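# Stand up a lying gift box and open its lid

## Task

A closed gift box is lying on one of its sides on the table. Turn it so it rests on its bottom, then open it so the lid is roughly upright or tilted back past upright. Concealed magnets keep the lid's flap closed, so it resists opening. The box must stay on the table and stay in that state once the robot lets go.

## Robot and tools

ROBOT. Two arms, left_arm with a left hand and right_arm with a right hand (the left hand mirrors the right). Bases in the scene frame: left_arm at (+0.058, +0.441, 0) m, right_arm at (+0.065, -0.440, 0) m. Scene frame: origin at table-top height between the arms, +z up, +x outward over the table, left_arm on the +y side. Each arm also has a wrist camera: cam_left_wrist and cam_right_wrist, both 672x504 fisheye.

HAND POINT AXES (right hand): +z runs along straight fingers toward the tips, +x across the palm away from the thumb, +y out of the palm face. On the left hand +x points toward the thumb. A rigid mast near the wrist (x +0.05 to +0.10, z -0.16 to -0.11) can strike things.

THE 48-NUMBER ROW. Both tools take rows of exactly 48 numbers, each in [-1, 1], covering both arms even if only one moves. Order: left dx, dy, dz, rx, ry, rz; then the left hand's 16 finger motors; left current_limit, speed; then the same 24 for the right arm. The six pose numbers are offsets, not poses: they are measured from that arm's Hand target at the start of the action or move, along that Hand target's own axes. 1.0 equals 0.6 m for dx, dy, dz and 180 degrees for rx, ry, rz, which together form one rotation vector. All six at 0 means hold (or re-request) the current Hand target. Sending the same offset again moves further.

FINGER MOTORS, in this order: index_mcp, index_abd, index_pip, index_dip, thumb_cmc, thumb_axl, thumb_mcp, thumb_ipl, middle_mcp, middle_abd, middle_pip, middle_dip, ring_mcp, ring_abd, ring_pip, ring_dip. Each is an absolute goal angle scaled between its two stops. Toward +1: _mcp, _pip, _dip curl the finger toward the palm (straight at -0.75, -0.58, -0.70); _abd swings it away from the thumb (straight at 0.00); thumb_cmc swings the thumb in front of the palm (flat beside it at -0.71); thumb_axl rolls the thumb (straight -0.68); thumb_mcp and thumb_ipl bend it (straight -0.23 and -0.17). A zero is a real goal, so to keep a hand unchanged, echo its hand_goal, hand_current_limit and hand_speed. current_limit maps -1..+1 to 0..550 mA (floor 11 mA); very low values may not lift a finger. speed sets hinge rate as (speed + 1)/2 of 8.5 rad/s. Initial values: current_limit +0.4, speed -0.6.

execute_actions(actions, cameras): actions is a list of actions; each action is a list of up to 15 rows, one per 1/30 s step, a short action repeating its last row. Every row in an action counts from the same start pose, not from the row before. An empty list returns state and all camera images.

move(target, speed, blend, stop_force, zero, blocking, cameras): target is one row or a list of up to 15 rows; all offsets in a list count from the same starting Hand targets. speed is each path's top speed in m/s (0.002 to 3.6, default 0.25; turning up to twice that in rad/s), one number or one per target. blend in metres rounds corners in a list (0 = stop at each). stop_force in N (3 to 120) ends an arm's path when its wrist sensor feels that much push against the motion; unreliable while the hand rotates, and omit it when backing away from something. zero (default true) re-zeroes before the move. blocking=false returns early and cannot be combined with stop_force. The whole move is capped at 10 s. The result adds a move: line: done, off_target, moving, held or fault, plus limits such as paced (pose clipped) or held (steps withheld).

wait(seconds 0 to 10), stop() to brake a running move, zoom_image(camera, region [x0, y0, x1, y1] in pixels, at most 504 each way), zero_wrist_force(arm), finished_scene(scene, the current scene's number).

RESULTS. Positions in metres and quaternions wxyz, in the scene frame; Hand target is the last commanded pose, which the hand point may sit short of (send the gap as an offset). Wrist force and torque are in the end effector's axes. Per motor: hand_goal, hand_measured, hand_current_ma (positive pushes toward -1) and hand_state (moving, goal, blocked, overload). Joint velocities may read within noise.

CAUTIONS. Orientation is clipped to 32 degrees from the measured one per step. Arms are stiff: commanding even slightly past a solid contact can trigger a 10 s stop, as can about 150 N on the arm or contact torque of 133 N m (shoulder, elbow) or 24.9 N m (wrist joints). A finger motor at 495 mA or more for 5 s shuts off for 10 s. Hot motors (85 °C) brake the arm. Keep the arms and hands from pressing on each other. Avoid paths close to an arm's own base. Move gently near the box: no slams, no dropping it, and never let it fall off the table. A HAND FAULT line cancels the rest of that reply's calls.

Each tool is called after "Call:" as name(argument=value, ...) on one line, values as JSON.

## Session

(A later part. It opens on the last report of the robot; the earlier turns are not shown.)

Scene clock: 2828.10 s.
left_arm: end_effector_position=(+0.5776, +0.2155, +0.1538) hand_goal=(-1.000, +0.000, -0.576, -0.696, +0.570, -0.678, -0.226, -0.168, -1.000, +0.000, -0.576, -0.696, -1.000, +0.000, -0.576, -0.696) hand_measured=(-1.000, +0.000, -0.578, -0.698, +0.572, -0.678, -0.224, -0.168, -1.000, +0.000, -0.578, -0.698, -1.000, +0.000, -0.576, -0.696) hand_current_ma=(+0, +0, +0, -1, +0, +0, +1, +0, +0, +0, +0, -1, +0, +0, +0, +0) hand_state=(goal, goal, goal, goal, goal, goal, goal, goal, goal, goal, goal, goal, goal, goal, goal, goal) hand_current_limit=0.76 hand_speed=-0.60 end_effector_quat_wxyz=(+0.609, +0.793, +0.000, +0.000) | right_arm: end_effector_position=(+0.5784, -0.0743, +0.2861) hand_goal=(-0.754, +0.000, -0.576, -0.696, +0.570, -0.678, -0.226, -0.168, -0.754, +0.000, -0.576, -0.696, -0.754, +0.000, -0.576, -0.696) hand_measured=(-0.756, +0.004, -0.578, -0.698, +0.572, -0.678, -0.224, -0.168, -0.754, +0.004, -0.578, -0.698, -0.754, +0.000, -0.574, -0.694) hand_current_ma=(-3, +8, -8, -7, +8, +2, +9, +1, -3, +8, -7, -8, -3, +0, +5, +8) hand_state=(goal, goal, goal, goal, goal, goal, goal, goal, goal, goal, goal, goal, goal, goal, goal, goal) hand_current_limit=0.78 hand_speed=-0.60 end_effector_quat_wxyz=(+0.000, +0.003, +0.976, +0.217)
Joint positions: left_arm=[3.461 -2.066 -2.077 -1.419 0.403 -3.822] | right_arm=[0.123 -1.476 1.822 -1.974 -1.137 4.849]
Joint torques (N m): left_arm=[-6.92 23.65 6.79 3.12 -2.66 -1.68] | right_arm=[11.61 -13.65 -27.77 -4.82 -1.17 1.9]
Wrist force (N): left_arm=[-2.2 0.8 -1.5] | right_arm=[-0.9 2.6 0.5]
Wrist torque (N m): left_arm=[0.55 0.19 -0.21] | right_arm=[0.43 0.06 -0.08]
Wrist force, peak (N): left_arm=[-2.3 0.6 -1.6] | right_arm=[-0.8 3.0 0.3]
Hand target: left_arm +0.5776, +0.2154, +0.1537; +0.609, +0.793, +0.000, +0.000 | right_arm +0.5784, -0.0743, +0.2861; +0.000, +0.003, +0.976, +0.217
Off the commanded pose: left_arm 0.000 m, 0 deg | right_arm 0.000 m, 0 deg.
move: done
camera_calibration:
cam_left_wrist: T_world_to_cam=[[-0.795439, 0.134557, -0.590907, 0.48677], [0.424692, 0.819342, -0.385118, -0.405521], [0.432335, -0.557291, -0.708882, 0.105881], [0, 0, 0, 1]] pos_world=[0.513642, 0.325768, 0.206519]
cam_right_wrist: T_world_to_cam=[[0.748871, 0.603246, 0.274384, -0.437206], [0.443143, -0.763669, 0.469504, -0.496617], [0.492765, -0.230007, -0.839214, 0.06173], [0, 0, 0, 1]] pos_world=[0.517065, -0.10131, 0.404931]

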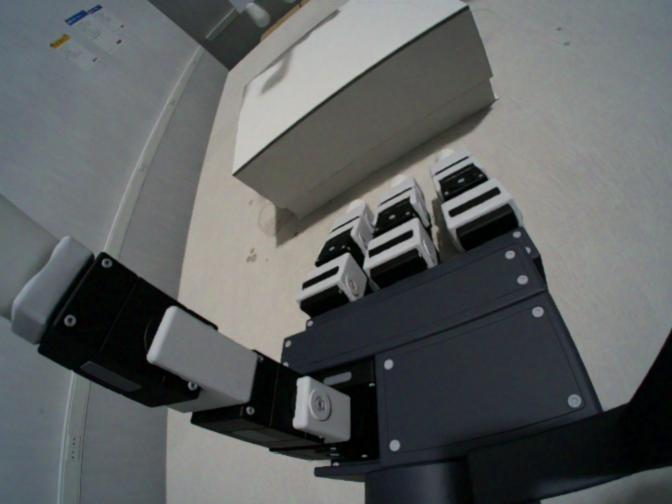

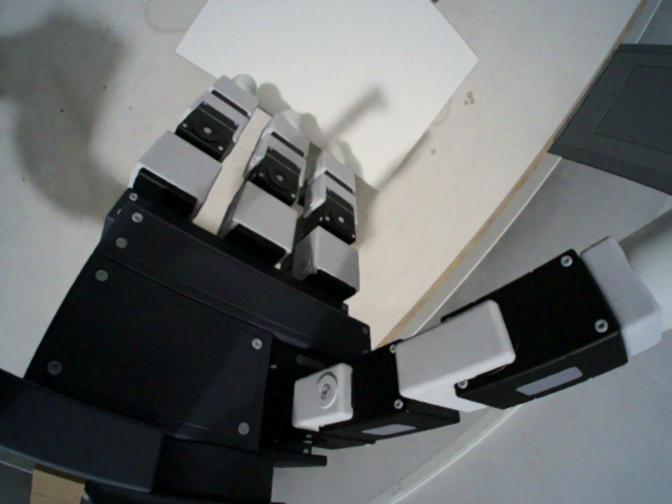

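Call:
move(target=[0,0,0,0,0,0,-1,0,-0.576,-0.696,0.571,-0.678,-0.226,-0.168,-1,0,-0.576,-0.696,-1,0,-0.576,-0.696,0.76,-0.6,0,-0.038,0.082,0,0,0,-0.754,0,-0.576,-0.696,0.571,-0.678,-0.226,-0.168,-0.754,0,-0.576,-0.696,-0.754,0,-0.576,-0.696,0.78,-0.6], speed=0.012, stop_force=7, cameras=["cam_right_wrist"])

Call:
move(target=[0,0.0173,0.0644,0,0,0,-1,0,-0.576,-0.696,0.571,-0.678,-0.226,-0.168,-1,0,-0.576,-0.696,-1,0,-0.576,-0.696,0.76,-0.6,0,0,0,0,0,0,-0.754,0,-0.576,-0.696,0.571,-0.678,-0.226,-0.168,-0.754,0,-0.576,-0.696,-0.754,0,-0.576,-0.696,0.78,-0.6], speed=0.012, stop_force=4, cameras=["cam_left_wrist"])

Call:
zoom_image(camera="cam_left_wrist", region=[260, 60, 540, 260])

Scene clock: 2846.20 s.
left_arm: end_effector_position=(+0.5776, +0.2154, +0.1537) hand_goal=(-1.000, +0.000, -0.576, -0.696, +0.570, -0.678, -0.226, -0.168, -1.000, +0.000, -0.576, -0.696, -1.000, +0.000, -0.576, -0.696) hand_measured=(-1.000, +0.000, -0.578, -0.698, +0.572, -0.678, -0.224, -0.168, -1.000, +0.000, -0.578, -0.698, -1.000, +0.000, -0.576, -0.696) hand_current_ma=(+0, +0, +0, -1, +0, +0, +1, +0, +0, +0, +0, -1, +0, +0, +0, +0) hand_state=(goal, goal, goal, goal, goal, goal, goal, goal, goal, goal, goal, goal, goal, goal, goal, goal) hand_current_limit=0.76 hand_speed=-0.60 end_effector_quat_wxyz=(+0.609, +0.793, +0.000, +0.000) | right_arm: end_effector_position=(+0.5784, -0.0742, +0.2439) hand_goal=(-0.754, +0.000, -0.576, -0.696, +0.570, -0.678, -0.226, -0.168, -0.754, +0.000, -0.576, -0.696, -0.754, +0.000, -0.576, -0.696) hand_measured=(-0.754, +0.004, -0.578, -0.698, +0.572, -0.678, -0.224, -0.168, -0.754, +0.004, -0.578, -0.698, -0.754, +0.000, -0.574, -0.694) hand_current_ma=(-2, +11, -6, -7, +8, +2, +9, +1, -2, +11, -5, -8, -3, +2, +5, +8) hand_state=(goal, goal, goal, goal, goal, goal, goal, goal, goal, goal, goal, goal, goal, goal, goal, goal) hand_current_limit=0.78 hand_speed=-0.60 end_effector_quat_wxyz=(+0.000, +0.003, +0.976, +0.217)
Joint positions: left_arm=[3.461 -2.066 -2.077 -1.418 0.403 -3.822] | right_arm=[0.123 -1.435 1.893 -2.086 -1.137 4.85]
Joint torques (N m): left_arm=[-12.48 29.5 6.21 2.96 -2.58 -1.72] | right_arm=[11.01 -38.74 -23.58 0.8 -1.06 1.66]
Wrist force (N): left_arm=[-2.4 0.8 -1.5] | right_arm=[-0.8 3.2 -7.8]
Wrist torque (N m): left_arm=[0.54 0.22 -0.23] | right_arm=[1.08 0.02 -0.07]
Wrist force, peak (N): left_arm=[-2.4 0.7 -1.7] | right_arm=[0.0 3.7 -16.7]
Hand target: left_arm +0.5776, +0.2154, +0.1537; +0.609, +0.793, +0.000, +0.000 | right_arm +0.5784, -0.0742, +0.2439; +0.000, +0.003, +0.976, +0.217 (not the last commanded pose)
Off the commanded pose: left_arm 0.000 m, 0 deg | right_arm 0.012 m, 0 deg.
move: contact (right_arm)
camera_calibration:
cam_right_wrist: T_world_to_cam=[[0.748834, 0.603263, 0.274447, -0.425663], [0.443119, -0.76366, 0.469541, -0.476682], [0.492841, -0.229996, -0.839172, 0.0262006], [0, 0, 0, 1]] pos_world=[0.517065, -0.10121, 0.362631]
Images, in order (width x height): cam_right_wrist 672x504.

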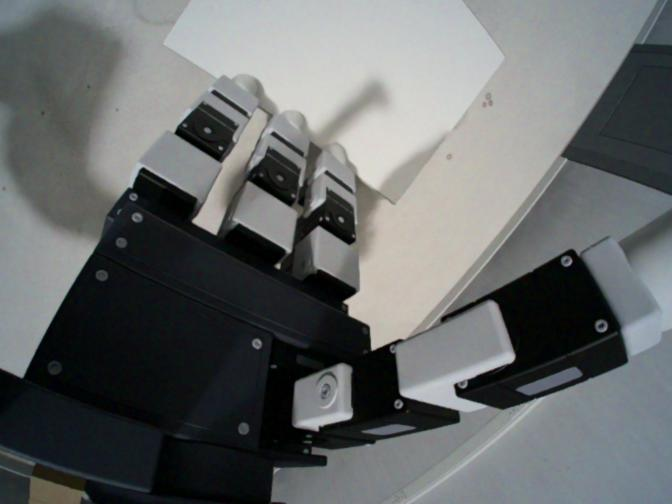

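Scene clock: 2850.70 s.
left_arm: end_effector_position=(+0.5775, +0.1769, +0.1537) hand_goal=(-1.000, +0.000, -0.576, -0.696, +0.570, -0.678, -0.226, -0.168, -1.000, +0.000, -0.576, -0.696, -1.000, +0.000, -0.576, -0.696) hand_measured=(-1.000, +0.000, -0.580, -0.696, +0.572, -0.678, -0.224, -0.168, -1.000, +0.000, -0.578, -0.698, -1.000, +0.000, -0.576, -0.696) hand_current_ma=(+0, +0, -2, +0, +0, +0, +1, +0, +0, +0, +0, -1, +0, +0, +0, +0) hand_state=(goal, goal, goal, goal, goal, goal, goal, goal, goal, goal, goal, goal, goal, goal, goal, goal) hand_current_limit=0.76 hand_speed=-0.60 end_effector_quat_wxyz=(+0.609, +0.793, +0.000, -0.001) | right_arm: end_effector_position=(+0.5784, -0.0742, +0.2439) hand_goal=(-0.754, +0.000, -0.576, -0.696, +0.570, -0.678, -0.226, -0.168, -0.754, +0.000, -0.576, -0.696, -0.754, +0.000, -0.576, -0.696) hand_measured=(-0.754, +0.004, -0.578, -0.698, +0.572, -0.678, -0.224, -0.168, -0.754, +0.004, -0.578, -0.698, -0.754, +0.000, -0.574, -0.694) hand_current_ma=(-3, +11, -6, -7, +8, +2, +9, +1, -2, +11, -5, -8, -3, +2, +5, +8) hand_state=(goal, goal, goal, goal, goal, goal, goal, goal, goal, goal, goal, goal, goal, goal, goal, goal) hand_current_limit=0.78 hand_speed=-0.60 end_effector_quat_wxyz=(+0.000, +0.003, +0.976, +0.217)
Joint positions: left_arm=[3.384 -2.076 -2.107 -1.24 0.348 -3.972] | right_arm=[0.123 -1.435 1.893 -2.086 -1.137 4.85]
Joint torques (N m): left_arm=[11.29 34.53 19.85 -1.23 0.44 1.97] | right_arm=[8.8 -36.42 -22.83 0.08 -0.97 0.24]
Wrist force (N): left_arm=[-1.9 1.8 -5.6] | right_arm=[-0.4 2.9 -8.7]
Wrist torque (N m): left_arm=[0.92 0.22 -0.28] | right_arm=[1.15 0.03 -0.04]
Wrist force, peak (N): left_arm=[-2.0 3.2 -10.9] | right_arm=[-0.5 3.1 -8.9]
Hand target: left_arm +0.5775, +0.1769, +0.1537; +0.609, +0.793, +0.000, -0.001 (not the last commanded pose) | right_arm +0.5784, -0.0742, +0.2439; +0.000, +0.003, +0.976, +0.217
Off the commanded pose: left_arm 0.001 m, 0 deg | right_arm 0.000 m, 0 deg.
move: contact (left_arm)
camera_calibration:
cam_left_wrist: T_world_to_cam=[[-0.795434, 0.134752, -0.59087, 0.491838], [0.424918, 0.819182, -0.385208, -0.373984], [0.432122, -0.557478, -0.708864, 0.0844572], [0, 0, 0, 1]] pos_world=[0.513642, 0.287168, 0.206419]
Images, in order (width x height): cam_left_wrist 672x504.

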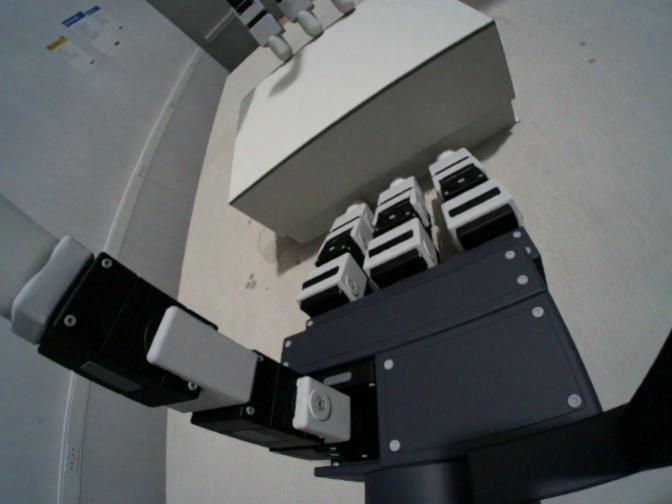

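Scaled by 1.800 from the camera's 672x504 image, which has a finer 960x720 frame.

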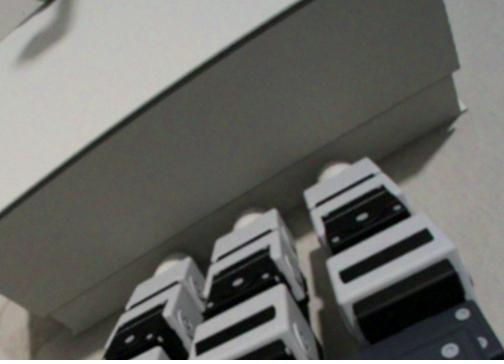

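Call:
move(target=[0,0.0402,-0.0108,0,0,0,-1,0,-0.576,-0.696,0.571,-0.678,-0.226,-0.168,-1,0,-0.576,-0.696,-1,0,-0.576,-0.696,0.76,-0.6,0,0,0,0,0,0,-0.754,0,-0.576,-0.696,0.571,-0.678,-0.226,-0.168,-0.754,0,-0.576,-0.696,-0.754,0,-0.576,-0.696,0.78,-0.6], speed=0.008, stop_force=5, cameras=["cam_left_wrist"])

Call:
zoom_image(camera="cam_left_wrist", region=[260, 60, 540, 260])

Scene clock: 2860.93 s.
left_arm: end_effector_position=(+0.5776, +0.1769, +0.1668) hand_goal=(-1.000, +0.000, -0.576, -0.696, +0.570, -0.678, -0.226, -0.168, -1.000, +0.000, -0.576, -0.696, -1.000, +0.000, -0.576, -0.696) hand_measured=(-1.000, +0.000, -0.594, -0.706, +0.572, -0.678, -0.224, -0.168, -1.000, +0.000, -0.586, -0.700, -1.000, +0.000, -0.576, -0.696) hand_current_ma=(+0, +0, -16, -6, +0, +0, +1, +0, +0, +0, -6, -1, +0, +0, +0, +0) hand_state=(goal, goal, goal, goal, goal, goal, goal, goal, goal, goal, goal, goal, goal, goal, goal, goal) hand_current_limit=0.76 hand_speed=-0.60 end_effector_quat_wxyz=(+0.609, +0.793, +0.000, -0.001) | right_arm: end_effector_position=(+0.5784, -0.0742, +0.2439) hand_goal=(-0.754, +0.000, -0.576, -0.696, +0.570, -0.678, -0.226, -0.168, -0.754, +0.000, -0.576, -0.696, -0.754, +0.000, -0.576, -0.696) hand_measured=(-0.754, +0.004, -0.578, -0.698, +0.572, -0.678, -0.224, -0.168, -0.754, +0.004, -0.578, -0.698, -0.754, +0.000, -0.574, -0.694) hand_current_ma=(-3, +11, -6, -7, +8, +2, +9, +1, -2, +11, -5, -8, -3, +2, +5, +8) hand_state=(goal, goal, goal, goal, goal, goal, goal, goal, goal, goal, goal, goal, goal, goal, goal, goal) hand_current_limit=0.78 hand_speed=-0.60 end_effector_quat_wxyz=(+0.000, +0.003, +0.976, +0.217)
Joint positions: left_arm=[3.384 -2.045 -2.104 -1.274 0.348 -3.972] | right_arm=[0.123 -1.435 1.893 -2.086 -1.137 4.85]
Joint torques (N m): left_arm=[11.98 24.19 6.52 3.45 -2.37 0.2] | right_arm=[6.58 -25.19 -14.85 -0.9 -0.97 0.04]
Wrist force (N): left_arm=[-2.2 -0.9 -2.0] | right_arm=[-0.4 3.0 -8.7]
Wrist torque (N m): left_arm=[0.67 0.16 -0.34] | right_arm=[1.14 0.02 -0.04]
Wrist force, peak (N): left_arm=[-2.4 2.0 -5.6] | right_arm=[-0.3 3.2 -9.1]
Hand target: left_arm +0.5776, +0.1769, +0.1668; +0.609, +0.793, +0.000, -0.001 (not the last commanded pose) | right_arm +0.5784, -0.0742, +0.2439; +0.000, +0.003, +0.976, +0.217
Off the commanded pose: left_arm 0.012 m, 0 deg | right_arm 0.000 m, 0 deg.
move: contact (left_arm)
camera_calibration:
cam_left_wrist: T_world_to_cam=[[-0.795443, 0.134734, -0.590861, 0.499587], [0.4249, 0.819185, -0.385221, -0.368927], [0.432123, -0.557478, -0.708864, 0.0937432], [0, 0, 0, 1]] pos_world=[0.513641, 0.287168, 0.219519]
Images, in order (width x height): cam_left_wrist 672x504.

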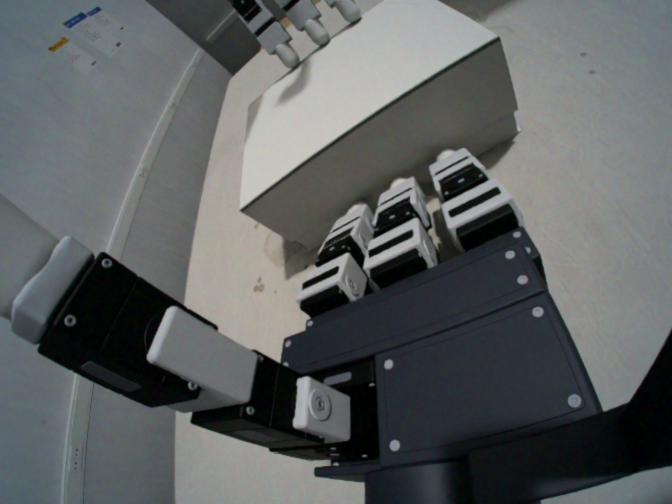

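Scaled by 1.800 from the camera's 672x504 image, which has a finer 960x720 frame.

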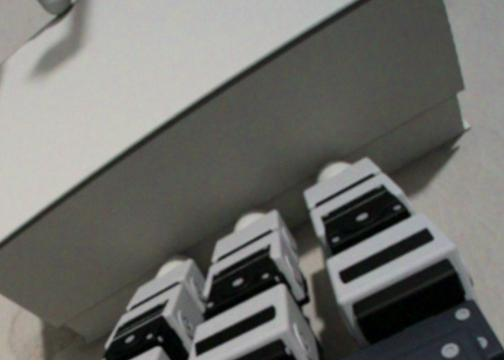

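Call:
move(target=[0,0.0018,0.0138,0,0,0,-1,0,-0.576,-0.696,0.571,-0.678,-0.226,-0.168,-1,0,-0.576,-0.696,-1,0,-0.576,-0.696,0.76,-0.6,0,0,0,0,0,0,-0.754,0,-0.576,-0.696,0.571,-0.678,-0.226,-0.168,-0.754,0,-0.576,-0.696,-0.754,0,-0.576,-0.696,0.78,-0.6], speed=0.008, stop_force=4)

Call:
move(target=[0,0,0,0,0,0,-1,0,-0.576,-0.696,0.571,-0.678,-0.226,-0.168,-1,0,-0.576,-0.696,-1,0,-0.576,-0.696,0.76,-0.6,0,0.005,0.05,0,0,0,-0.754,0,-0.576,-0.696,0.571,-0.678,-0.226,-0.168,-0.754,0,-0.576,-0.696,-0.754,0,-0.576,-0.696,0.78,-0.6], speed=0.005, stop_force=30, cameras=["all"])

Scene clock: 2874.30 s.
left_arm: end_effector_position=(+0.5776, +0.1765, +0.1668) hand_goal=(-1.000, +0.000, -0.576, -0.696, +0.570, -0.678, -0.226, -0.168, -1.000, +0.000, -0.576, -0.696, -1.000, +0.000, -0.576, -0.696) hand_measured=(-1.000, +0.002, -0.594, -0.706, +0.572, -0.678, -0.224, -0.168, -1.000, +0.002, -0.586, -0.700, -1.000, +0.000, -0.576, -0.696) hand_current_ma=(+0, +0, -16, -6, +0, +0, +1, +0, +0, +0, -6, -1, +0, +0, +0, +0) hand_state=(goal, goal, goal, goal, goal, goal, goal, goal, goal, goal, goal, goal, goal, goal, goal, goal) hand_current_limit=0.76 hand_speed=-0.60 end_effector_quat_wxyz=(+0.609, +0.793, +0.000, +0.000) | right_arm: end_effector_position=(+0.5784, -0.0742, +0.2439) hand_goal=(-0.754, +0.000, -0.576, -0.696, +0.570, -0.678, -0.226, -0.168, -0.754, +0.000, -0.576, -0.696, -0.754, +0.000, -0.576, -0.696) hand_measured=(-0.756, +0.004, -0.578, -0.698, +0.572, -0.678, -0.224, -0.168, -0.756, +0.004, -0.578, -0.698, -0.754, +0.000, -0.574, -0.694) hand_current_ma=(-3, +11, -6, -7, +8, +2, +9, +1, -3, +11, -5, -8, -3, +2, +5, +8) hand_state=(goal, goal, goal, goal, goal, goal, goal, goal, goal, goal, goal, goal, goal, goal, goal, goal) hand_current_limit=0.78 hand_speed=-0.60 end_effector_quat_wxyz=(+0.000, +0.003, +0.976, +0.217)
Joint positions: left_arm=[3.383 -2.045 -2.104 -1.271 0.347 -3.974] | right_arm=[0.123 -1.435 1.893 -2.086 -1.137 4.85]
Joint torques (N m): left_arm=[10.87 35.58 20.28 -1 -0.02 1.93] | right_arm=[4.61 -16.02 -12.78 -1.38 -0.88 0.03]
Wrist force (N): left_arm=[-2.2 0.3 -6.2] | right_arm=[-0.5 3.1 -9.4]
Wrist torque (N m): left_arm=[1.07 0.11 -0.36] | right_arm=[1.20 0.01 -0.05]
Wrist force, peak (N): left_arm=[-1.5 0.2 -9.3] | right_arm=[-0.6 2.9 -9.7]
Hand target: left_arm +0.5776, +0.1765, +0.1668; +0.609, +0.793, +0.000, +0.000 (not the last commanded pose) | right_arm +0.5784, -0.0742, +0.2439; +0.000, +0.003, +0.976, +0.217
Off the commanded pose: left_arm 0.008 m, 0 deg | right_arm 0.000 m, 0 deg.
move: contact (left_arm)

Scene clock: 2876.00 s.
left_arm: end_effector_position=(+0.5776, +0.1765, +0.1668) hand_goal=(-1.000, +0.000, -0.576, -0.696, +0.570, -0.678, -0.226, -0.168, -1.000, +0.000, -0.576, -0.696, -1.000, +0.000, -0.576, -0.696) hand_measured=(-1.000, +0.002, -0.594, -0.706, +0.572, -0.678, -0.224, -0.168, -1.000, +0.002, -0.586, -0.700, -1.000, +0.000, -0.576, -0.696) hand_current_ma=(+0, +0, -16, -6, +0, +0, +1, +0, +0, +0, -6, -1, +0, +0, +0, +0) hand_state=(goal, goal, goal, goal, goal, goal, goal, goal, goal, goal, goal, goal, goal, goal, goal, goal) hand_current_limit=0.76 hand_speed=-0.60 end_effector_quat_wxyz=(+0.609, +0.793, +0.000, +0.000) | right_arm: end_effector_position=(+0.5785, -0.0736, +0.2430) hand_goal=(-0.754, +0.000, -0.576, -0.696, +0.570, -0.678, -0.226, -0.168, -0.754, +0.000, -0.576, -0.696, -0.754, +0.000, -0.576, -0.696) hand_measured=(-0.756, +0.008, -0.580, -0.702, +0.572, -0.678, -0.224, -0.168, -0.756, +0.008, -0.580, -0.702, -0.756, +0.004, -0.576, -0.698) hand_current_ma=(-6, +25, -12, -18, +8, +2, +9, +1, -6, +25, -11, -17, -3, +13, -1, -3) hand_state=(goal, goal, goal, goal, goal, goal, goal, goal, goal, goal, goal, goal, goal, goal, goal, goal) hand_current_limit=0.78 hand_speed=-0.60 end_effector_quat_wxyz=(+0.001, +0.003, +0.976, +0.217)
Joint positions: left_arm=[3.383 -2.045 -2.104 -1.271 0.347 -3.974] | right_arm=[0.125 -1.434 1.894 -2.09 -1.137 4.851]
Joint torques (N m): left_arm=[10.7 36.2 20.31 -0.82 -0.51 2.05] | right_arm=[-5.65 -21.26 -10.78 3.5 -0.4 -0.47]
Wrist force (N): left_arm=[-2.0 -0.2 -5.2] | right_arm=[-0.3 4.4 -41.4]
Wrist torque (N m): left_arm=[1.04 0.12 -0.33] | right_arm=[3.65 0.67 -0.01]
Wrist force, peak (N): left_arm=[-2.3 0.4 -6.3] | right_arm=[-0.5 4.4 -46.3]
Hand target: left_arm +0.5776, +0.1765, +0.1668; +0.609, +0.793, +0.000, +0.000 | right_arm +0.5785, -0.0736, +0.2430; +0.001, +0.003, +0.976, +0.217 (not the last commanded pose)
Off the commanded pose: left_arm 0.000 m, 0 deg | right_arm 0.029 m, 0 deg.
move: contact (right_arm)
camera_calibration:
cam_left_wrist: T_world_to_cam=[[-0.795418, 0.134578, -0.59093, 0.499616], [0.424756, 0.819291, -0.385156, -0.36869], [0.43231, -0.557361, -0.708842, 0.0933699], [0, 0, 0, 1]] pos_world=[0.513642, 0.286868, 0.219419]
cam_right_wrist: T_world_to_cam=[[0.748754, 0.603229, 0.27474, -0.425845], [0.442912, -0.763684, 0.469697, -0.475752], [0.493149, -0.230002, -0.838989, 0.025357], [0, 0, 0, 1]] pos_world=[0.517065, -0.10061, 0.36173]

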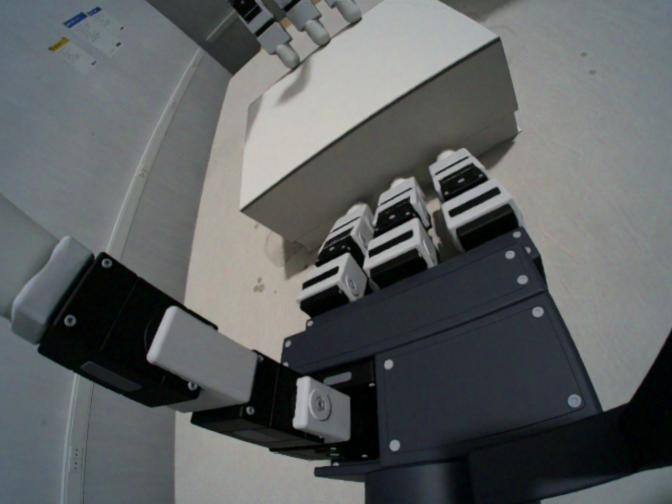

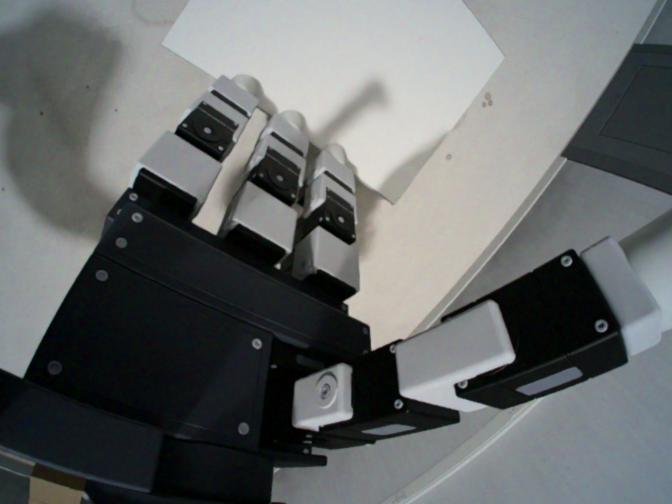

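Call:
move(target=[0,0.0207,0.001,0,0,0,-1,0,-0.576,-0.696,0.571,-0.678,-0.226,-0.168,-1,0,-0.576,-0.696,-1,0,-0.576,-0.696,0.76,-0.6,0,0,0,0,0,0,-0.754,0,-0.576,-0.696,0.571,-0.678,-0.226,-0.168,-0.754,0,-0.576,-0.696,-0.754,0,-0.576,-0.696,0.78,-0.6], speed=0.01)

Call:
move(target=[0,0.0207,0.001,0,0,0,-1,0,-0.576,-0.696,0.571,-0.678,-0.226,-0.168,-1,0,-0.576,-0.696,-1,0,-0.576,-0.696,0.76,-0.6,0,0,0,0,0,0,-0.754,0,-0.576,-0.696,0.571,-0.678,-0.226,-0.168,-0.754,0,-0.576,-0.696,-0.754,0,-0.576,-0.696,0.78,-0.6], speed=0.01, cameras=["all"])

Call:
zoom_image(camera="cam_left_wrist", region=[260, 40, 540, 240])

Scene clock: 2885.80 s.
left_arm: end_effector_position=(+0.5776, +0.1728, +0.1784) hand_goal=(-1.000, +0.000, -0.576, -0.696, +0.570, -0.678, -0.226, -0.168, -1.000, +0.000, -0.576, -0.696, -1.000, +0.000, -0.576, -0.696) hand_measured=(-1.000, +0.002, -0.640, -0.734, +0.572, -0.678, -0.224, -0.168, -1.000, +0.002, -0.634, -0.724, -1.000, +0.000, -0.622, -0.720) hand_current_ma=(+0, +0, -115, -49, +0, +0, +1, +0, +0, +0, -96, -31, +0, +0, -67, -23) hand_state=(goal, goal, blocked, blocked, goal, goal, goal, goal, goal, goal, blocked, blocked, goal, goal, blocked, blocked) hand_current_limit=0.76 hand_speed=-0.60 end_effector_quat_wxyz=(+0.609, +0.793, +0.000, +0.000) | right_arm: end_effector_position=(+0.5785, -0.0736, +0.2430) hand_goal=(-0.754, +0.000, -0.576, -0.696, +0.570, -0.678, -0.226, -0.168, -0.754, +0.000, -0.576, -0.696, -0.754, +0.000, -0.576, -0.696) hand_measured=(-0.756, +0.008, -0.580, -0.702, +0.572, -0.678, -0.224, -0.168, -0.756, +0.008, -0.580, -0.702, -0.756, +0.004, -0.576, -0.698) hand_current_ma=(-6, +25, -12, -18, +8, +2, +9, +1, -6, +25, -11, -17, -3, +13, -1, -3) hand_state=(goal, goal, goal, goal, goal, goal, goal, goal, goal, goal, goal, goal, goal, goal, goal, goal) hand_current_limit=0.78 hand_speed=-0.60 end_effector_quat_wxyz=(+0.001, +0.003, +0.976, +0.217)
Joint positions: left_arm=[3.375 -2.02 -2.103 -1.281 0.342 -3.991] | right_arm=[0.125 -1.434 1.894 -2.09 -1.137 4.851]
Joint torques (N m): left_arm=[-21.19 38.2 21.56 -1.34 -6 -1.7] | right_arm=[-4.8 -18.95 -9.63 -0.53 1.82 -0.62]
Wrist force (N): left_arm=[-1.9 -10.1 -13.3] | right_arm=[0.0 4.3 -45.7]
Wrist torque (N m): left_arm=[2.78 -0.10 -0.08] | right_arm=[3.99 0.89 0.02]
Wrist force, peak (N): left_arm=[-1.8 -10.5 -13.1] | right_arm=[0.0 4.3 -45.7]
Hand target: left_arm +0.5776, +0.1727, +0.1786; +0.609, +0.793, +0.000, +0.000 | right_arm +0.5785, -0.0736, +0.2430; +0.001, +0.003, +0.976, +0.217
Off the commanded pose: left_arm 0.000 m, 0 deg | right_arm 0.000 m, 0 deg.
move: done

Scene clock: 2887.33 s.
left_arm: end_effector_position=(+0.5776, +0.1690, +0.1902) hand_goal=(-1.000, +0.000, -0.576, -0.696, +0.570, -0.678, -0.226, -0.168, -1.000, +0.000, -0.576, -0.696, -1.000, +0.000, -0.576, -0.696) hand_measured=(-1.002, +0.002, -0.680, -0.758, +0.572, -0.678, -0.224, -0.168, -1.002, +0.002, -0.676, -0.746, -1.002, +0.000, -0.664, -0.742) hand_current_ma=(+0, +0, -253, -112, +0, +0, +1, +0, +0, +0, -233, -79, +0, +0, -188, -70) hand_state=(goal, goal, blocked, blocked, goal, goal, goal, goal, goal, goal, blocked, blocked, goal, goal, blocked, blocked) hand_current_limit=0.76 hand_speed=-0.60 end_effector_quat_wxyz=(+0.609, +0.793, +0.000, +0.000) | right_arm: end_effector_position=(+0.5785, -0.0736, +0.2430) hand_goal=(-0.754, +0.000, -0.576, -0.696, +0.570, -0.678, -0.226, -0.168, -0.754, +0.000, -0.576, -0.696, -0.754, +0.000, -0.576, -0.696) hand_measured=(-0.756, +0.010, -0.582, -0.702, +0.572, -0.678, -0.224, -0.168, -0.756, +0.010, -0.582, -0.702, -0.756, +0.006, -0.578, -0.700) hand_current_ma=(-9, +27, -20, -22, +8, +2, +9, +1, -8, +27, -20, -23, -3, +16, -9, -12) hand_state=(goal, goal, goal, goal, goal, goal, goal, goal, goal, goal, goal, goal, goal, goal, goal, goal) hand_current_limit=0.78 hand_speed=-0.60 end_effector_quat_wxyz=(+0.001, +0.003, +0.976, +0.217)
Joint positions: left_arm=[3.368 -1.995 -2.101 -1.292 0.338 -4.009] | right_arm=[0.125 -1.434 1.894 -2.09 -1.137 4.851]
Joint torques (N m): left_arm=[-25.73 38.94 21.42 -1.64 -7.74 -1.45] | right_arm=[-2.38 -13.37 -4.5 0.25 1.8 -0.56]
Wrist force (N): left_arm=[-1.4 -16.3 -22.6] | right_arm=[0.3 3.9 -55.8]
Wrist torque (N m): left_arm=[4.47 -0.40 0.06] | right_arm=[4.84 1.33 0.04]
Wrist force, peak (N): left_arm=[-1.4 -16.3 -22.6] | right_arm=[0.4 4.0 -55.9]
Hand target: left_arm +0.5776, +0.1689, +0.1904; +0.609, +0.793, +0.000, +0.000 | right_arm +0.5785, -0.0736, +0.2430; +0.001, +0.003, +0.976, +0.217
Off the commanded pose: left_arm 0.000 m, 0 deg | right_arm 0.000 m, 0 deg.
move: done
camera_calibration:
cam_left_wrist: T_world_to_cam=[[-0.795418, 0.134578, -0.59093, 0.514525], [0.424756, 0.819291, -0.385156, -0.353412], [0.43231, -0.557361, -0.708842, 0.105792], [0, 0, 0, 1]] pos_world=[0.513642, 0.279268, 0.242919]
cam_right_wrist: T_world_to_cam=[[0.748776, 0.603192, 0.274761, -0.425868], [0.442876, -0.763713, 0.469684, -0.475732], [0.493149, -0.230003, -0.838989, 0.0253572], [0, 0, 0, 1]] pos_world=[0.517065, -0.10061, 0.36173]

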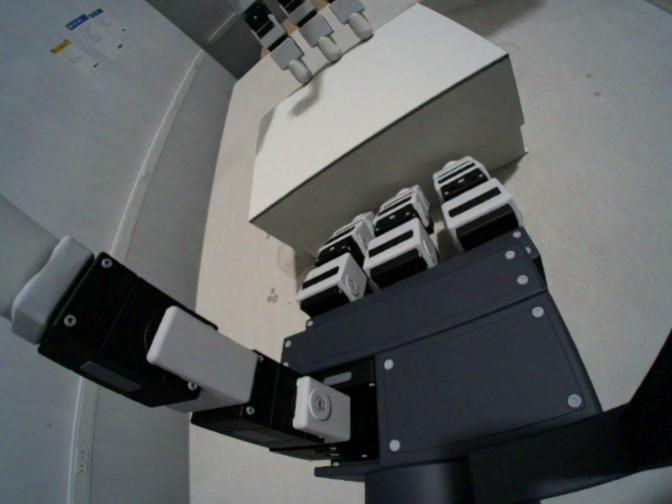

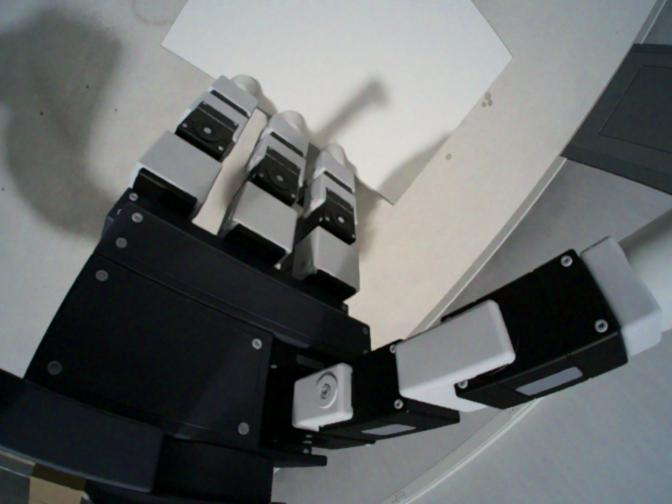

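Scaled by 1.800 from the camera's 672x504 image, which has a finer 960x720 frame.

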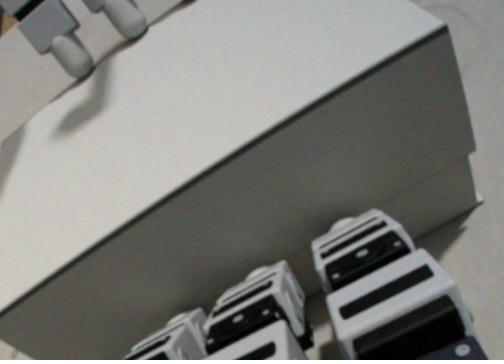

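Call:
move(target=[0,0.0193,-0.0085,0,0,0,-1,0,-0.576,-0.696,0.571,-0.678,-0.226,-0.168,-1,0,-0.576,-0.696,-1,0,-0.576,-0.696,0.76,-0.6,0,0,0,0,0,0,-0.754,0,-0.576,-0.696,0.571,-0.678,-0.226,-0.168,-0.754,0,-0.576,-0.696,-0.754,0,-0.576,-0.696,0.78,-0.6], speed=0.01)

Call:
move(target=[0,0.0193,-0.006,0,0,0,-1,0,-0.576,-0.696,0.571,-0.678,-0.226,-0.168,-1,0,-0.576,-0.696,-1,0,-0.576,-0.696,0.76,-0.6,0,0,0,0,0,0,-0.754,0,-0.576,-0.696,0.571,-0.678,-0.226,-0.168,-0.754,0,-0.576,-0.696,-0.754,0,-0.576,-0.696,0.78,-0.6], speed=0.01, cameras=["all"])

Call:
zoom_image(camera="cam_left_wrist", region=[260, 40, 540, 240])

Scene clock: 2898.63 s.
left_arm: end_effector_position=(+0.5776, +0.1708, +0.2029) hand_goal=(-1.000, +0.000, -0.576, -0.696, +0.570, -0.678, -0.226, -0.168, -1.000, +0.000, -0.576, -0.696, -1.000, +0.000, -0.576, -0.696) hand_measured=(-1.002, +0.000, -0.682, -0.760, +0.572, -0.678, -0.224, -0.168, -1.002, +0.000, -0.676, -0.746, -1.002, -0.002, -0.664, -0.744) hand_current_ma=(+0, +0, -255, -113, +0, +0, +1, +0, +0, +0, -235, -80, +0, +0, -190, -71) hand_state=(goal, goal, blocked, blocked, goal, goal, goal, goal, goal, goal, blocked, blocked, goal, goal, blocked, blocked) hand_current_limit=0.76 hand_speed=-0.60 end_effector_quat_wxyz=(+0.609, +0.793, +0.000, +0.000) | right_arm: end_effector_position=(+0.5785, -0.0736, +0.2430) hand_goal=(-0.754, +0.000, -0.576, -0.696, +0.570, -0.678, -0.226, -0.168, -0.754, +0.000, -0.576, -0.696, -0.754, +0.000, -0.576, -0.696) hand_measured=(-0.754, +0.010, -0.582, -0.702, +0.572, -0.678, -0.224, -0.168, -0.754, +0.010, -0.582, -0.704, -0.752, +0.006, -0.580, -0.700) hand_current_ma=(-2, +29, -22, -23, +8, +2, +9, +1, -1, +29, -22, -25, +4, +18, -13, -14) hand_state=(goal, goal, goal, goal, goal, goal, goal, goal, goal, goal, goal, goal, goal, goal, goal, goal) hand_current_limit=0.78 hand_speed=-0.60 end_effector_quat_wxyz=(+0.001, +0.003, +0.976, +0.217)
Joint positions: left_arm=[3.371 -1.967 -2.093 -1.336 0.34 -4.001] | right_arm=[0.125 -1.434 1.894 -2.09 -1.137 4.851]
Joint torques (N m): left_arm=[6.09 39.88 24.5 -1.12 -4.01 2.23] | right_arm=[8.8 12.83 4.79 4.5 1.66 -0.41]
Wrist force (N): left_arm=[-1.7 -16.0 -10.6] | right_arm=[0.3 4.6 -61.6]
Wrist torque (N m): left_arm=[2.91 -0.04 -0.03] | right_arm=[5.22 1.76 0.07]
Wrist force, peak (N): left_arm=[-1.5 -16.8 -22.8] | right_arm=[0.4 4.6 -62.1]
Hand target: left_arm +0.5776, +0.1709, +0.2029; +0.609, +0.793, +0.000, +0.000 | right_arm +0.5785, -0.0736, +0.2430; +0.001, +0.003, +0.976, +0.217
Off the commanded pose: left_arm 0.000 m, 0 deg | right_arm 0.000 m, 0 deg.
move: done

Scene clock: 2900.20 s.
left_arm: end_effector_position=(+0.5777, +0.1713, +0.2149) hand_goal=(-1.000, +0.000, -0.576, -0.696, +0.570, -0.678, -0.226, -0.168, -1.000, +0.000, -0.576, -0.696, -1.000, +0.000, -0.576, -0.696) hand_measured=(-1.002, +0.000, -0.682, -0.760, +0.572, -0.678, -0.224, -0.168, -1.002, +0.000, -0.676, -0.746, -1.002, -0.002, -0.664, -0.744) hand_current_ma=(+0, +0, -255, -113, +0, +0, +1, +0, +0, +0, -235, -80, +0, +0, -190, -71) hand_state=(goal, goal, blocked, blocked, goal, goal, goal, goal, goal, goal, blocked, blocked, goal, goal, blocked, blocked) hand_current_limit=0.76 hand_speed=-0.60 end_effector_quat_wxyz=(+0.609, +0.793, +0.000, +0.000) | right_arm: end_effector_position=(+0.5785, -0.0736, +0.2430) hand_goal=(-0.754, +0.000, -0.576, -0.696, +0.570, -0.678, -0.226, -0.168, -0.754, +0.000, -0.576, -0.696, -0.754, +0.000, -0.576, -0.696) hand_measured=(-0.754, +0.010, -0.582, -0.702, +0.572, -0.678, -0.224, -0.168, -0.754, +0.010, -0.582, -0.704, -0.752, +0.008, -0.580, -0.700) hand_current_ma=(-3, +33, -22, -23, +8, +2, +9, +1, -1, +33, -22, -25, +4, +21, -13, -14) hand_state=(goal, goal, goal, goal, goal, goal, goal, goal, goal, goal, goal, goal, goal, goal, goal, goal) hand_current_limit=0.78 hand_speed=-0.60 end_effector_quat_wxyz=(+0.001, +0.003, +0.976, +0.217)
Joint positions: left_arm=[3.372 -1.941 -2.085 -1.372 0.341 -3.998] | right_arm=[0.125 -1.434 1.894 -2.09 -1.137 4.851]
Joint torques (N m): left_arm=[2.47 38.51 24.53 -1.43 -4.85 2.15] | right_arm=[12.62 12.87 4.86 4.46 1.67 -0.47]
Wrist force (N): left_arm=[-2.0 -17.7 -18.0] | right_arm=[0.3 4.1 -76.6]
Wrist torque (N m): left_arm=[4.01 -0.23 0.00] | right_arm=[6.40 2.42 0.05]
Wrist force, peak (N): left_arm=[-1.8 -18.1 -18.0] | right_arm=[0.3 4.1 -76.6]
Hand target: left_arm +0.5777, +0.1713, +0.2151; +0.609, +0.793, +0.000, +0.000 | right_arm +0.5785, -0.0736, +0.2430; +0.001, +0.003, +0.976, +0.217
Off the commanded pose: left_arm 0.000 m, 0 deg | right_arm 0.000 m, 0 deg.
move: done
camera_calibration:
cam_left_wrist: T_world_to_cam=[[-0.795464, 0.134509, -0.590885, 0.528829], [0.424646, 0.81935, -0.385152, -0.345826], [0.432335, -0.557291, -0.708882, 0.124616], [0, 0, 0, 1]] pos_world=[0.513642, 0.281668, 0.267619]
cam_right_wrist: T_world_to_cam=[[0.748788, 0.603172, 0.274774, -0.425881], [0.442856, -0.763729, 0.469677, -0.47572], [0.493149, -0.230003, -0.838989, 0.0253574], [0, 0, 0, 1]] pos_world=[0.517065, -0.10061, 0.36173]

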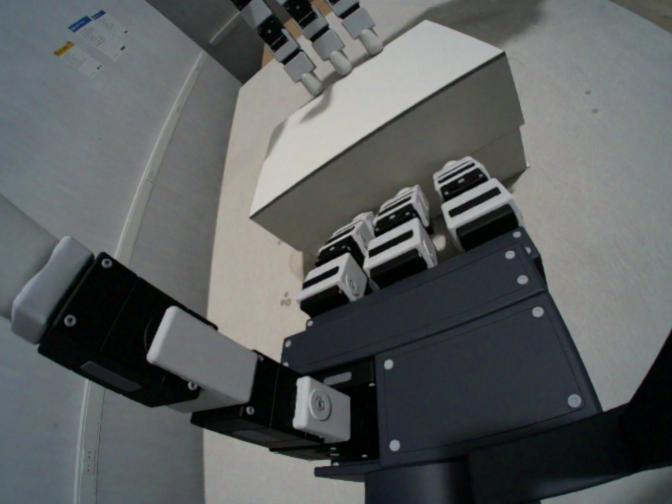

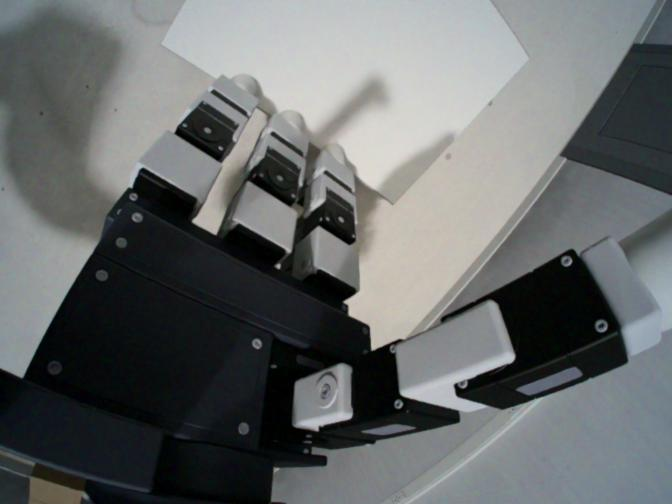

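Scaled by 1.800 from the camera's 672x504 image, which has a finer 960x720 frame.

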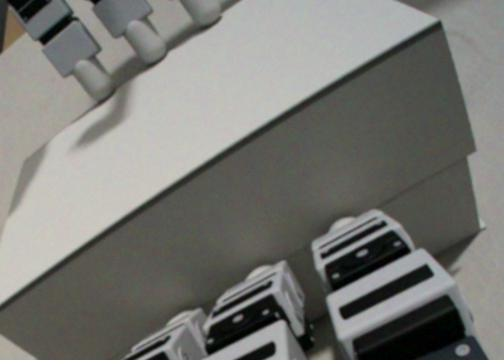

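Call:
move(target=[0,0,0,0,0,0,-1,0,-0.576,-0.696,0.571,-0.678,-0.226,-0.168,-1,0,-0.576,-0.696,-1,0,-0.576,-0.696,0.76,-0.6,0,0,-0.015,0,0,0,-0.754,0,-0.576,-0.696,0.571,-0.678,-0.226,-0.168,-0.754,0,-0.576,-0.696,-0.754,0,-0.576,-0.696,0.78,-0.6], speed=0.01, cameras=["all"])

Call:
zoom_image(camera="cam_left_wrist", region=[380, 40, 560, 240])

Scene clock: 2914.50 s.
left_arm: end_effector_position=(+0.5777, +0.1713, +0.2151) hand_goal=(-1.000, +0.000, -0.576, -0.696, +0.570, -0.678, -0.226, -0.168, -1.000, +0.000, -0.576, -0.696, -1.000, +0.000, -0.576, -0.696) hand_measured=(-1.000, +0.000, -0.598, -0.710, +0.572, -0.678, -0.224, -0.168, -1.000, +0.002, -0.590, -0.704, -1.000, +0.000, -0.582, -0.700) hand_current_ma=(+0, +0, -21, -10, +0, +0, +1, +0, +0, +0, -11, -4, +0, +0, -3, -1) hand_state=(goal, goal, blocked, goal, goal, goal, goal, goal, goal, goal, goal, goal, goal, goal, goal, goal) hand_current_limit=0.76 hand_speed=-0.60 end_effector_quat_wxyz=(+0.609, +0.793, +0.000, +0.000) | right_arm: end_effector_position=(+0.5785, -0.0773, +0.2510) hand_goal=(-0.754, +0.000, -0.576, -0.696, +0.570, -0.678, -0.226, -0.168, -0.754, +0.000, -0.576, -0.696, -0.754, +0.000, -0.576, -0.696) hand_measured=(-0.764, +0.004, -0.580, -0.700, +0.572, -0.678, -0.224, -0.168, -0.762, +0.004, -0.580, -0.698, -0.762, +0.000, -0.580, -0.700) hand_current_ma=(-34, +8, -13, -9, +8, +2, +9, +1, -27, +9, -12, -9, -28, +1, -14, -9) hand_state=(goal, goal, goal, goal, goal, goal, goal, goal, goal, goal, goal, goal, goal, goal, goal, goal) hand_current_limit=0.78 hand_speed=-0.60 end_effector_quat_wxyz=(+0.001, +0.003, +0.976, +0.217)
Joint positions: left_arm=[3.372 -1.941 -2.085 -1.372 0.34 -3.998] | right_arm=[0.117 -1.446 1.885 -2.064 -1.137 4.843]
Joint torques (N m): left_arm=[1.53 26.05 12.58 0.03 -0.65 1.98] | right_arm=[-14.41 -42.79 -27.84 0.04 3.13 -0.88]
Wrist force (N): left_arm=[-1.7 -0.7 -2.0] | right_arm=[-0.8 2.7 0.5]
Wrist torque (N m): left_arm=[0.65 0.14 -0.26] | right_arm=[0.41 0.06 0.05]
Wrist force, peak (N): left_arm=[-1.8 -18.3 -18.1] | right_arm=[0.4 4.2 -76.8]
Hand target: left_arm +0.5777, +0.1713, +0.2151; +0.609, +0.793, +0.000, +0.000 | right_arm +0.5785, -0.0774, +0.2511; +0.001, +0.003, +0.976, +0.217
Off the commanded pose: left_arm 0.000 m, 0 deg | right_arm 0.000 m, 0 deg.
move: done
camera_calibration:
cam_left_wrist: T_world_to_cam=[[-0.795392, 0.134435, -0.590998, 0.528982], [0.424691, 0.819304, -0.385199, -0.345828], [0.432423, -0.557375, -0.708762, 0.12459], [0, 0, 0, 1]] pos_world=[0.513742, 0.281668, 0.267719]
cam_right_wrist: T_world_to_cam=[[0.748788, 0.603172, 0.274774, -0.425847], [0.442856, -0.763729, 0.469677, -0.482303], [0.493149, -0.230003, -0.838989, 0.0312183], [0, 0, 0, 1]] pos_world=[0.517065, -0.10431, 0.36973]

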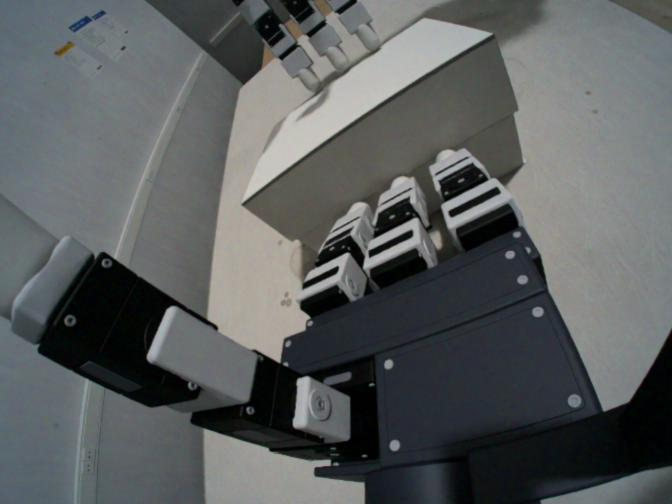

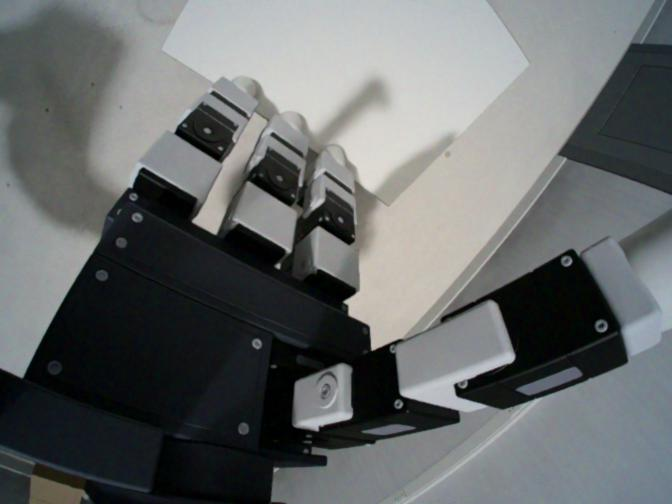

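Scaled by 2.520 from the camera's 672x504 image, which has a finer 960x720 frame.

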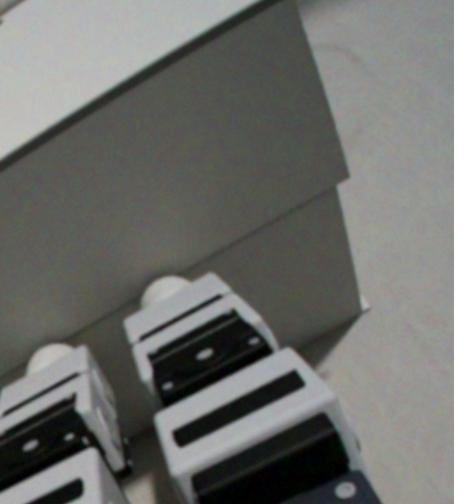

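Call:
move(target=[0,0,0,0,0,0,-1,0,-0.576,-0.696,0.571,-0.678,-0.226,-0.168,-1,0,-0.576,-0.696,-1,0,-0.576,-0.696,0.76,-0.6,0,-0.0876,-0.2063,0,0,0,-0.754,0,-0.576,-0.696,0.571,-0.678,-0.226,-0.168,-0.754,0,-0.576,-0.696,-0.754,0,-0.576,-0.696,0.78,-0.6], speed=0.1, cameras=["all"])

Scene clock: 2926.40 s.
left_arm: end_effector_position=(+0.5777, +0.1713, +0.2151) hand_goal=(-1.000, +0.000, -0.576, -0.696, +0.570, -0.678, -0.226, -0.168, -1.000, +0.000, -0.576, -0.696, -1.000, +0.000, -0.576, -0.696) hand_measured=(-1.000, +0.000, -0.598, -0.710, +0.572, -0.678, -0.224, -0.168, -1.000, +0.002, -0.590, -0.704, -1.000, +0.000, -0.582, -0.700) hand_current_ma=(+0, +0, -21, -10, +0, +0, +1, +0, +0, +0, -11, -4, +0, +0, -3, -1) hand_state=(goal, goal, blocked, goal, goal, goal, goal, goal, goal, goal, goal, goal, goal, goal, goal, goal) hand_current_limit=0.76 hand_speed=-0.60 end_effector_quat_wxyz=(+0.609, +0.793, +0.000, +0.000) | right_arm: end_effector_position=(+0.5778, -0.1773, +0.3409) hand_goal=(-0.754, +0.000, -0.576, -0.696, +0.570, -0.678, -0.226, -0.168, -0.754, +0.000, -0.576, -0.696, -0.754, +0.000, -0.576, -0.696) hand_measured=(-0.762, +0.004, -0.580, -0.700, +0.572, -0.678, -0.224, -0.168, -0.762, +0.004, -0.580, -0.698, -0.762, +0.000, -0.580, -0.700) hand_current_ma=(-32, +8, -13, -9, +8, +2, +9, +1, -26, +8, -12, -9, -26, +1, -13, -9) hand_state=(goal, goal, goal, goal, goal, goal, goal, goal, goal, goal, goal, goal, goal, goal, goal, goal) hand_current_limit=0.78 hand_speed=-0.60 end_effector_quat_wxyz=(+0.001, +0.003, +0.976, +0.217)
Joint positions: left_arm=[3.372 -1.941 -2.085 -1.372 0.341 -3.998] | right_arm=[-0.086 -1.587 1.768 -1.712 -1.135 4.619]
Joint torques (N m): left_arm=[-4.6 26.08 8.73 2.95 -0.4 0.87] | right_arm=[-13.58 -37.98 -27 0.21 -1.3 -0.74]
Wrist force (N): left_arm=[-1.7 -0.7 -2.1] | right_arm=[-1.0 2.6 0.2]
Wrist torque (N m): left_arm=[0.64 0.16 -0.27] | right_arm=[0.44 0.09 0.05]
Wrist force, peak (N): left_arm=[-1.9 -0.9 -2.2] | right_arm=[-0.8 3.1 0.7]
Hand target: left_arm +0.5777, +0.1713, +0.2151; +0.609, +0.793, +0.000, +0.000 | right_arm +0.5778, -0.1774, +0.3410; +0.001, +0.003, +0.976, +0.217
Off the commanded pose: left_arm 0.000 m, 0 deg | right_arm 0.000 m, 0 deg.
move: done
camera_calibration:
cam_left_wrist: T_world_to_cam=[[-0.795418, 0.134578, -0.59093, 0.528857], [0.424756, 0.819291, -0.385156, -0.345827], [0.43231, -0.557361, -0.708842, 0.124709], [0, 0, 0, 1]] pos_world=[0.513642, 0.281668, 0.267719]
cam_right_wrist: T_world_to_cam=[[0.748776, 0.603192, 0.274761, -0.389692], [0.442876, -0.763713, 0.469684, -0.600601], [0.493149, -0.230003, -0.838989, 0.0839882], [0, 0, 0, 1]] pos_world=[0.516365, -0.20431, 0.45963]

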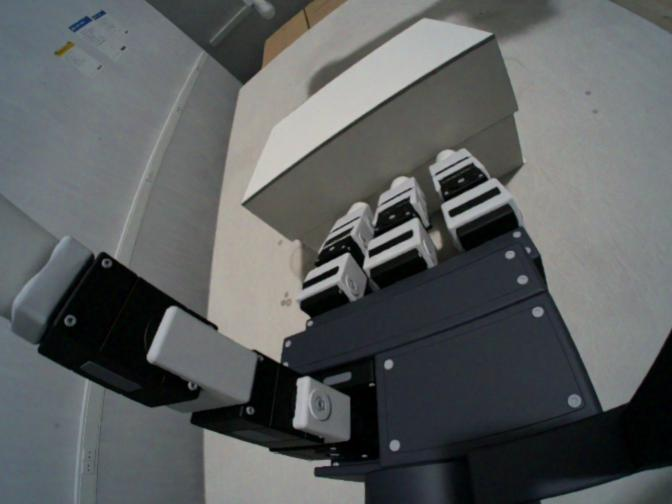

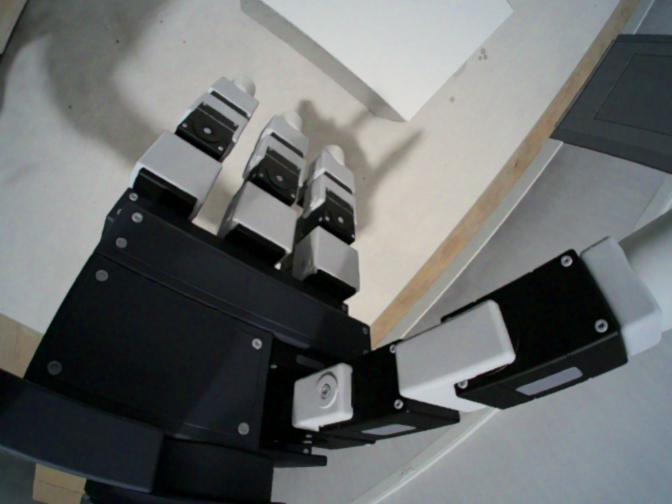

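Call:
move(target=[[0,0.0838,-0.0137,0,0,0,-1,0,-0.576,-0.696,0.571,-0.678,-0.226,-0.168,-1,0,-0.576,-0.696,-1,0,-0.576,-0.696,0.76,-0.6,0,0,0,0,0,0,-0.754,0,-0.576,-0.696,0.571,-0.678,-0.226,-0.168,-0.754,0,-0.576,-0.696,-0.754,0,-0.576,-0.696,0.78,-0.6]], speed=0.04, cameras=["cam_left_wrist"])

Scene clock: 2944.60 s.
left_arm: end_effector_position=(+0.5777, +0.1663, +0.2656) hand_goal=(-1.000, +0.000, -0.576, -0.696, +0.570, -0.678, -0.226, -0.168, -1.000, +0.000, -0.576, -0.696, -1.000, +0.000, -0.576, -0.696) hand_measured=(-1.000, +0.000, -0.592, -0.706, +0.572, -0.678, -0.224, -0.168, -1.000, +0.002, -0.584, -0.700, -1.000, +0.000, -0.582, -0.700) hand_current_ma=(+0, +0, -13, -6, +0, +0, +1, +0, +0, +0, -4, -2, +0, +0, -3, -1) hand_state=(goal, goal, goal, goal, goal, goal, goal, goal, goal, goal, goal, goal, goal, goal, goal, goal) hand_current_limit=0.76 hand_speed=-0.60 end_effector_quat_wxyz=(+0.609, +0.793, +0.000, +0.000) | right_arm: end_effector_position=(+0.5778, -0.1774, +0.3410) hand_goal=(-0.754, +0.000, -0.576, -0.696, +0.570, -0.678, -0.226, -0.168, -0.754, +0.000, -0.576, -0.696, -0.754, +0.000, -0.576, -0.696) hand_measured=(-0.762, +0.004, -0.580, -0.700, +0.572, -0.678, -0.224, -0.168, -0.762, +0.004, -0.580, -0.698, -0.762, +0.000, -0.580, -0.700) hand_current_ma=(-32, +8, -13, -9, +8, +2, +9, +1, -26, +8, -12, -9, -26, +1, -13, -9) hand_state=(goal, goal, goal, goal, goal, goal, goal, goal, goal, goal, goal, goal, goal, goal, goal, goal) hand_current_limit=0.78 hand_speed=-0.60 end_effector_quat_wxyz=(+0.001, +0.003, +0.976, +0.217)
Joint positions: left_arm=[3.362 -1.844 -2.049 -1.483 0.334 -4.023] | right_arm=[-0.086 -1.587 1.767 -1.711 -1.135 4.619]
Joint torques (N m): left_arm=[-13.65 32.5 26.11 -0.84 -3.05 -0.49] | right_arm=[-12.93 -36.43 -27.89 -0.1 -1.06 -0.89]
Wrist force (N): left_arm=[-1.8 -0.1 -1.0] | right_arm=[-0.8 2.7 0.2]
Wrist torque (N m): left_arm=[0.54 0.18 -0.22] | right_arm=[0.45 0.06 0.07]
Wrist force, peak (N): left_arm=[-1.9 -1.1 -2.1] | right_arm=[-1.0 2.9 0.1]
Hand target: left_arm +0.5777, +0.1663, +0.2658; +0.609, +0.793, +0.000, +0.000 | right_arm +0.5778, -0.1774, +0.3410; +0.001, +0.003, +0.976, +0.217
Off the commanded pose: left_arm 0.000 m, 0 deg | right_arm 0.000 m, 0 deg.
move: done
camera_calibration:
cam_left_wrist: T_world_to_cam=[[-0.795464, 0.134509, -0.590885, 0.559552], [0.424646, 0.81935, -0.385152, -0.322163], [0.432335, -0.557291, -0.708882, 0.157671], [0, 0, 0, 1]] pos_world=[0.513742, 0.276568, 0.318319]
Images, in order (width x height): cam_left_wrist 672x504.

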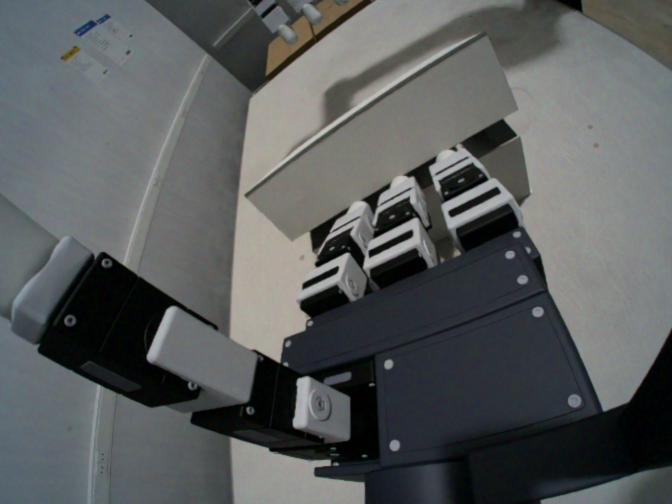

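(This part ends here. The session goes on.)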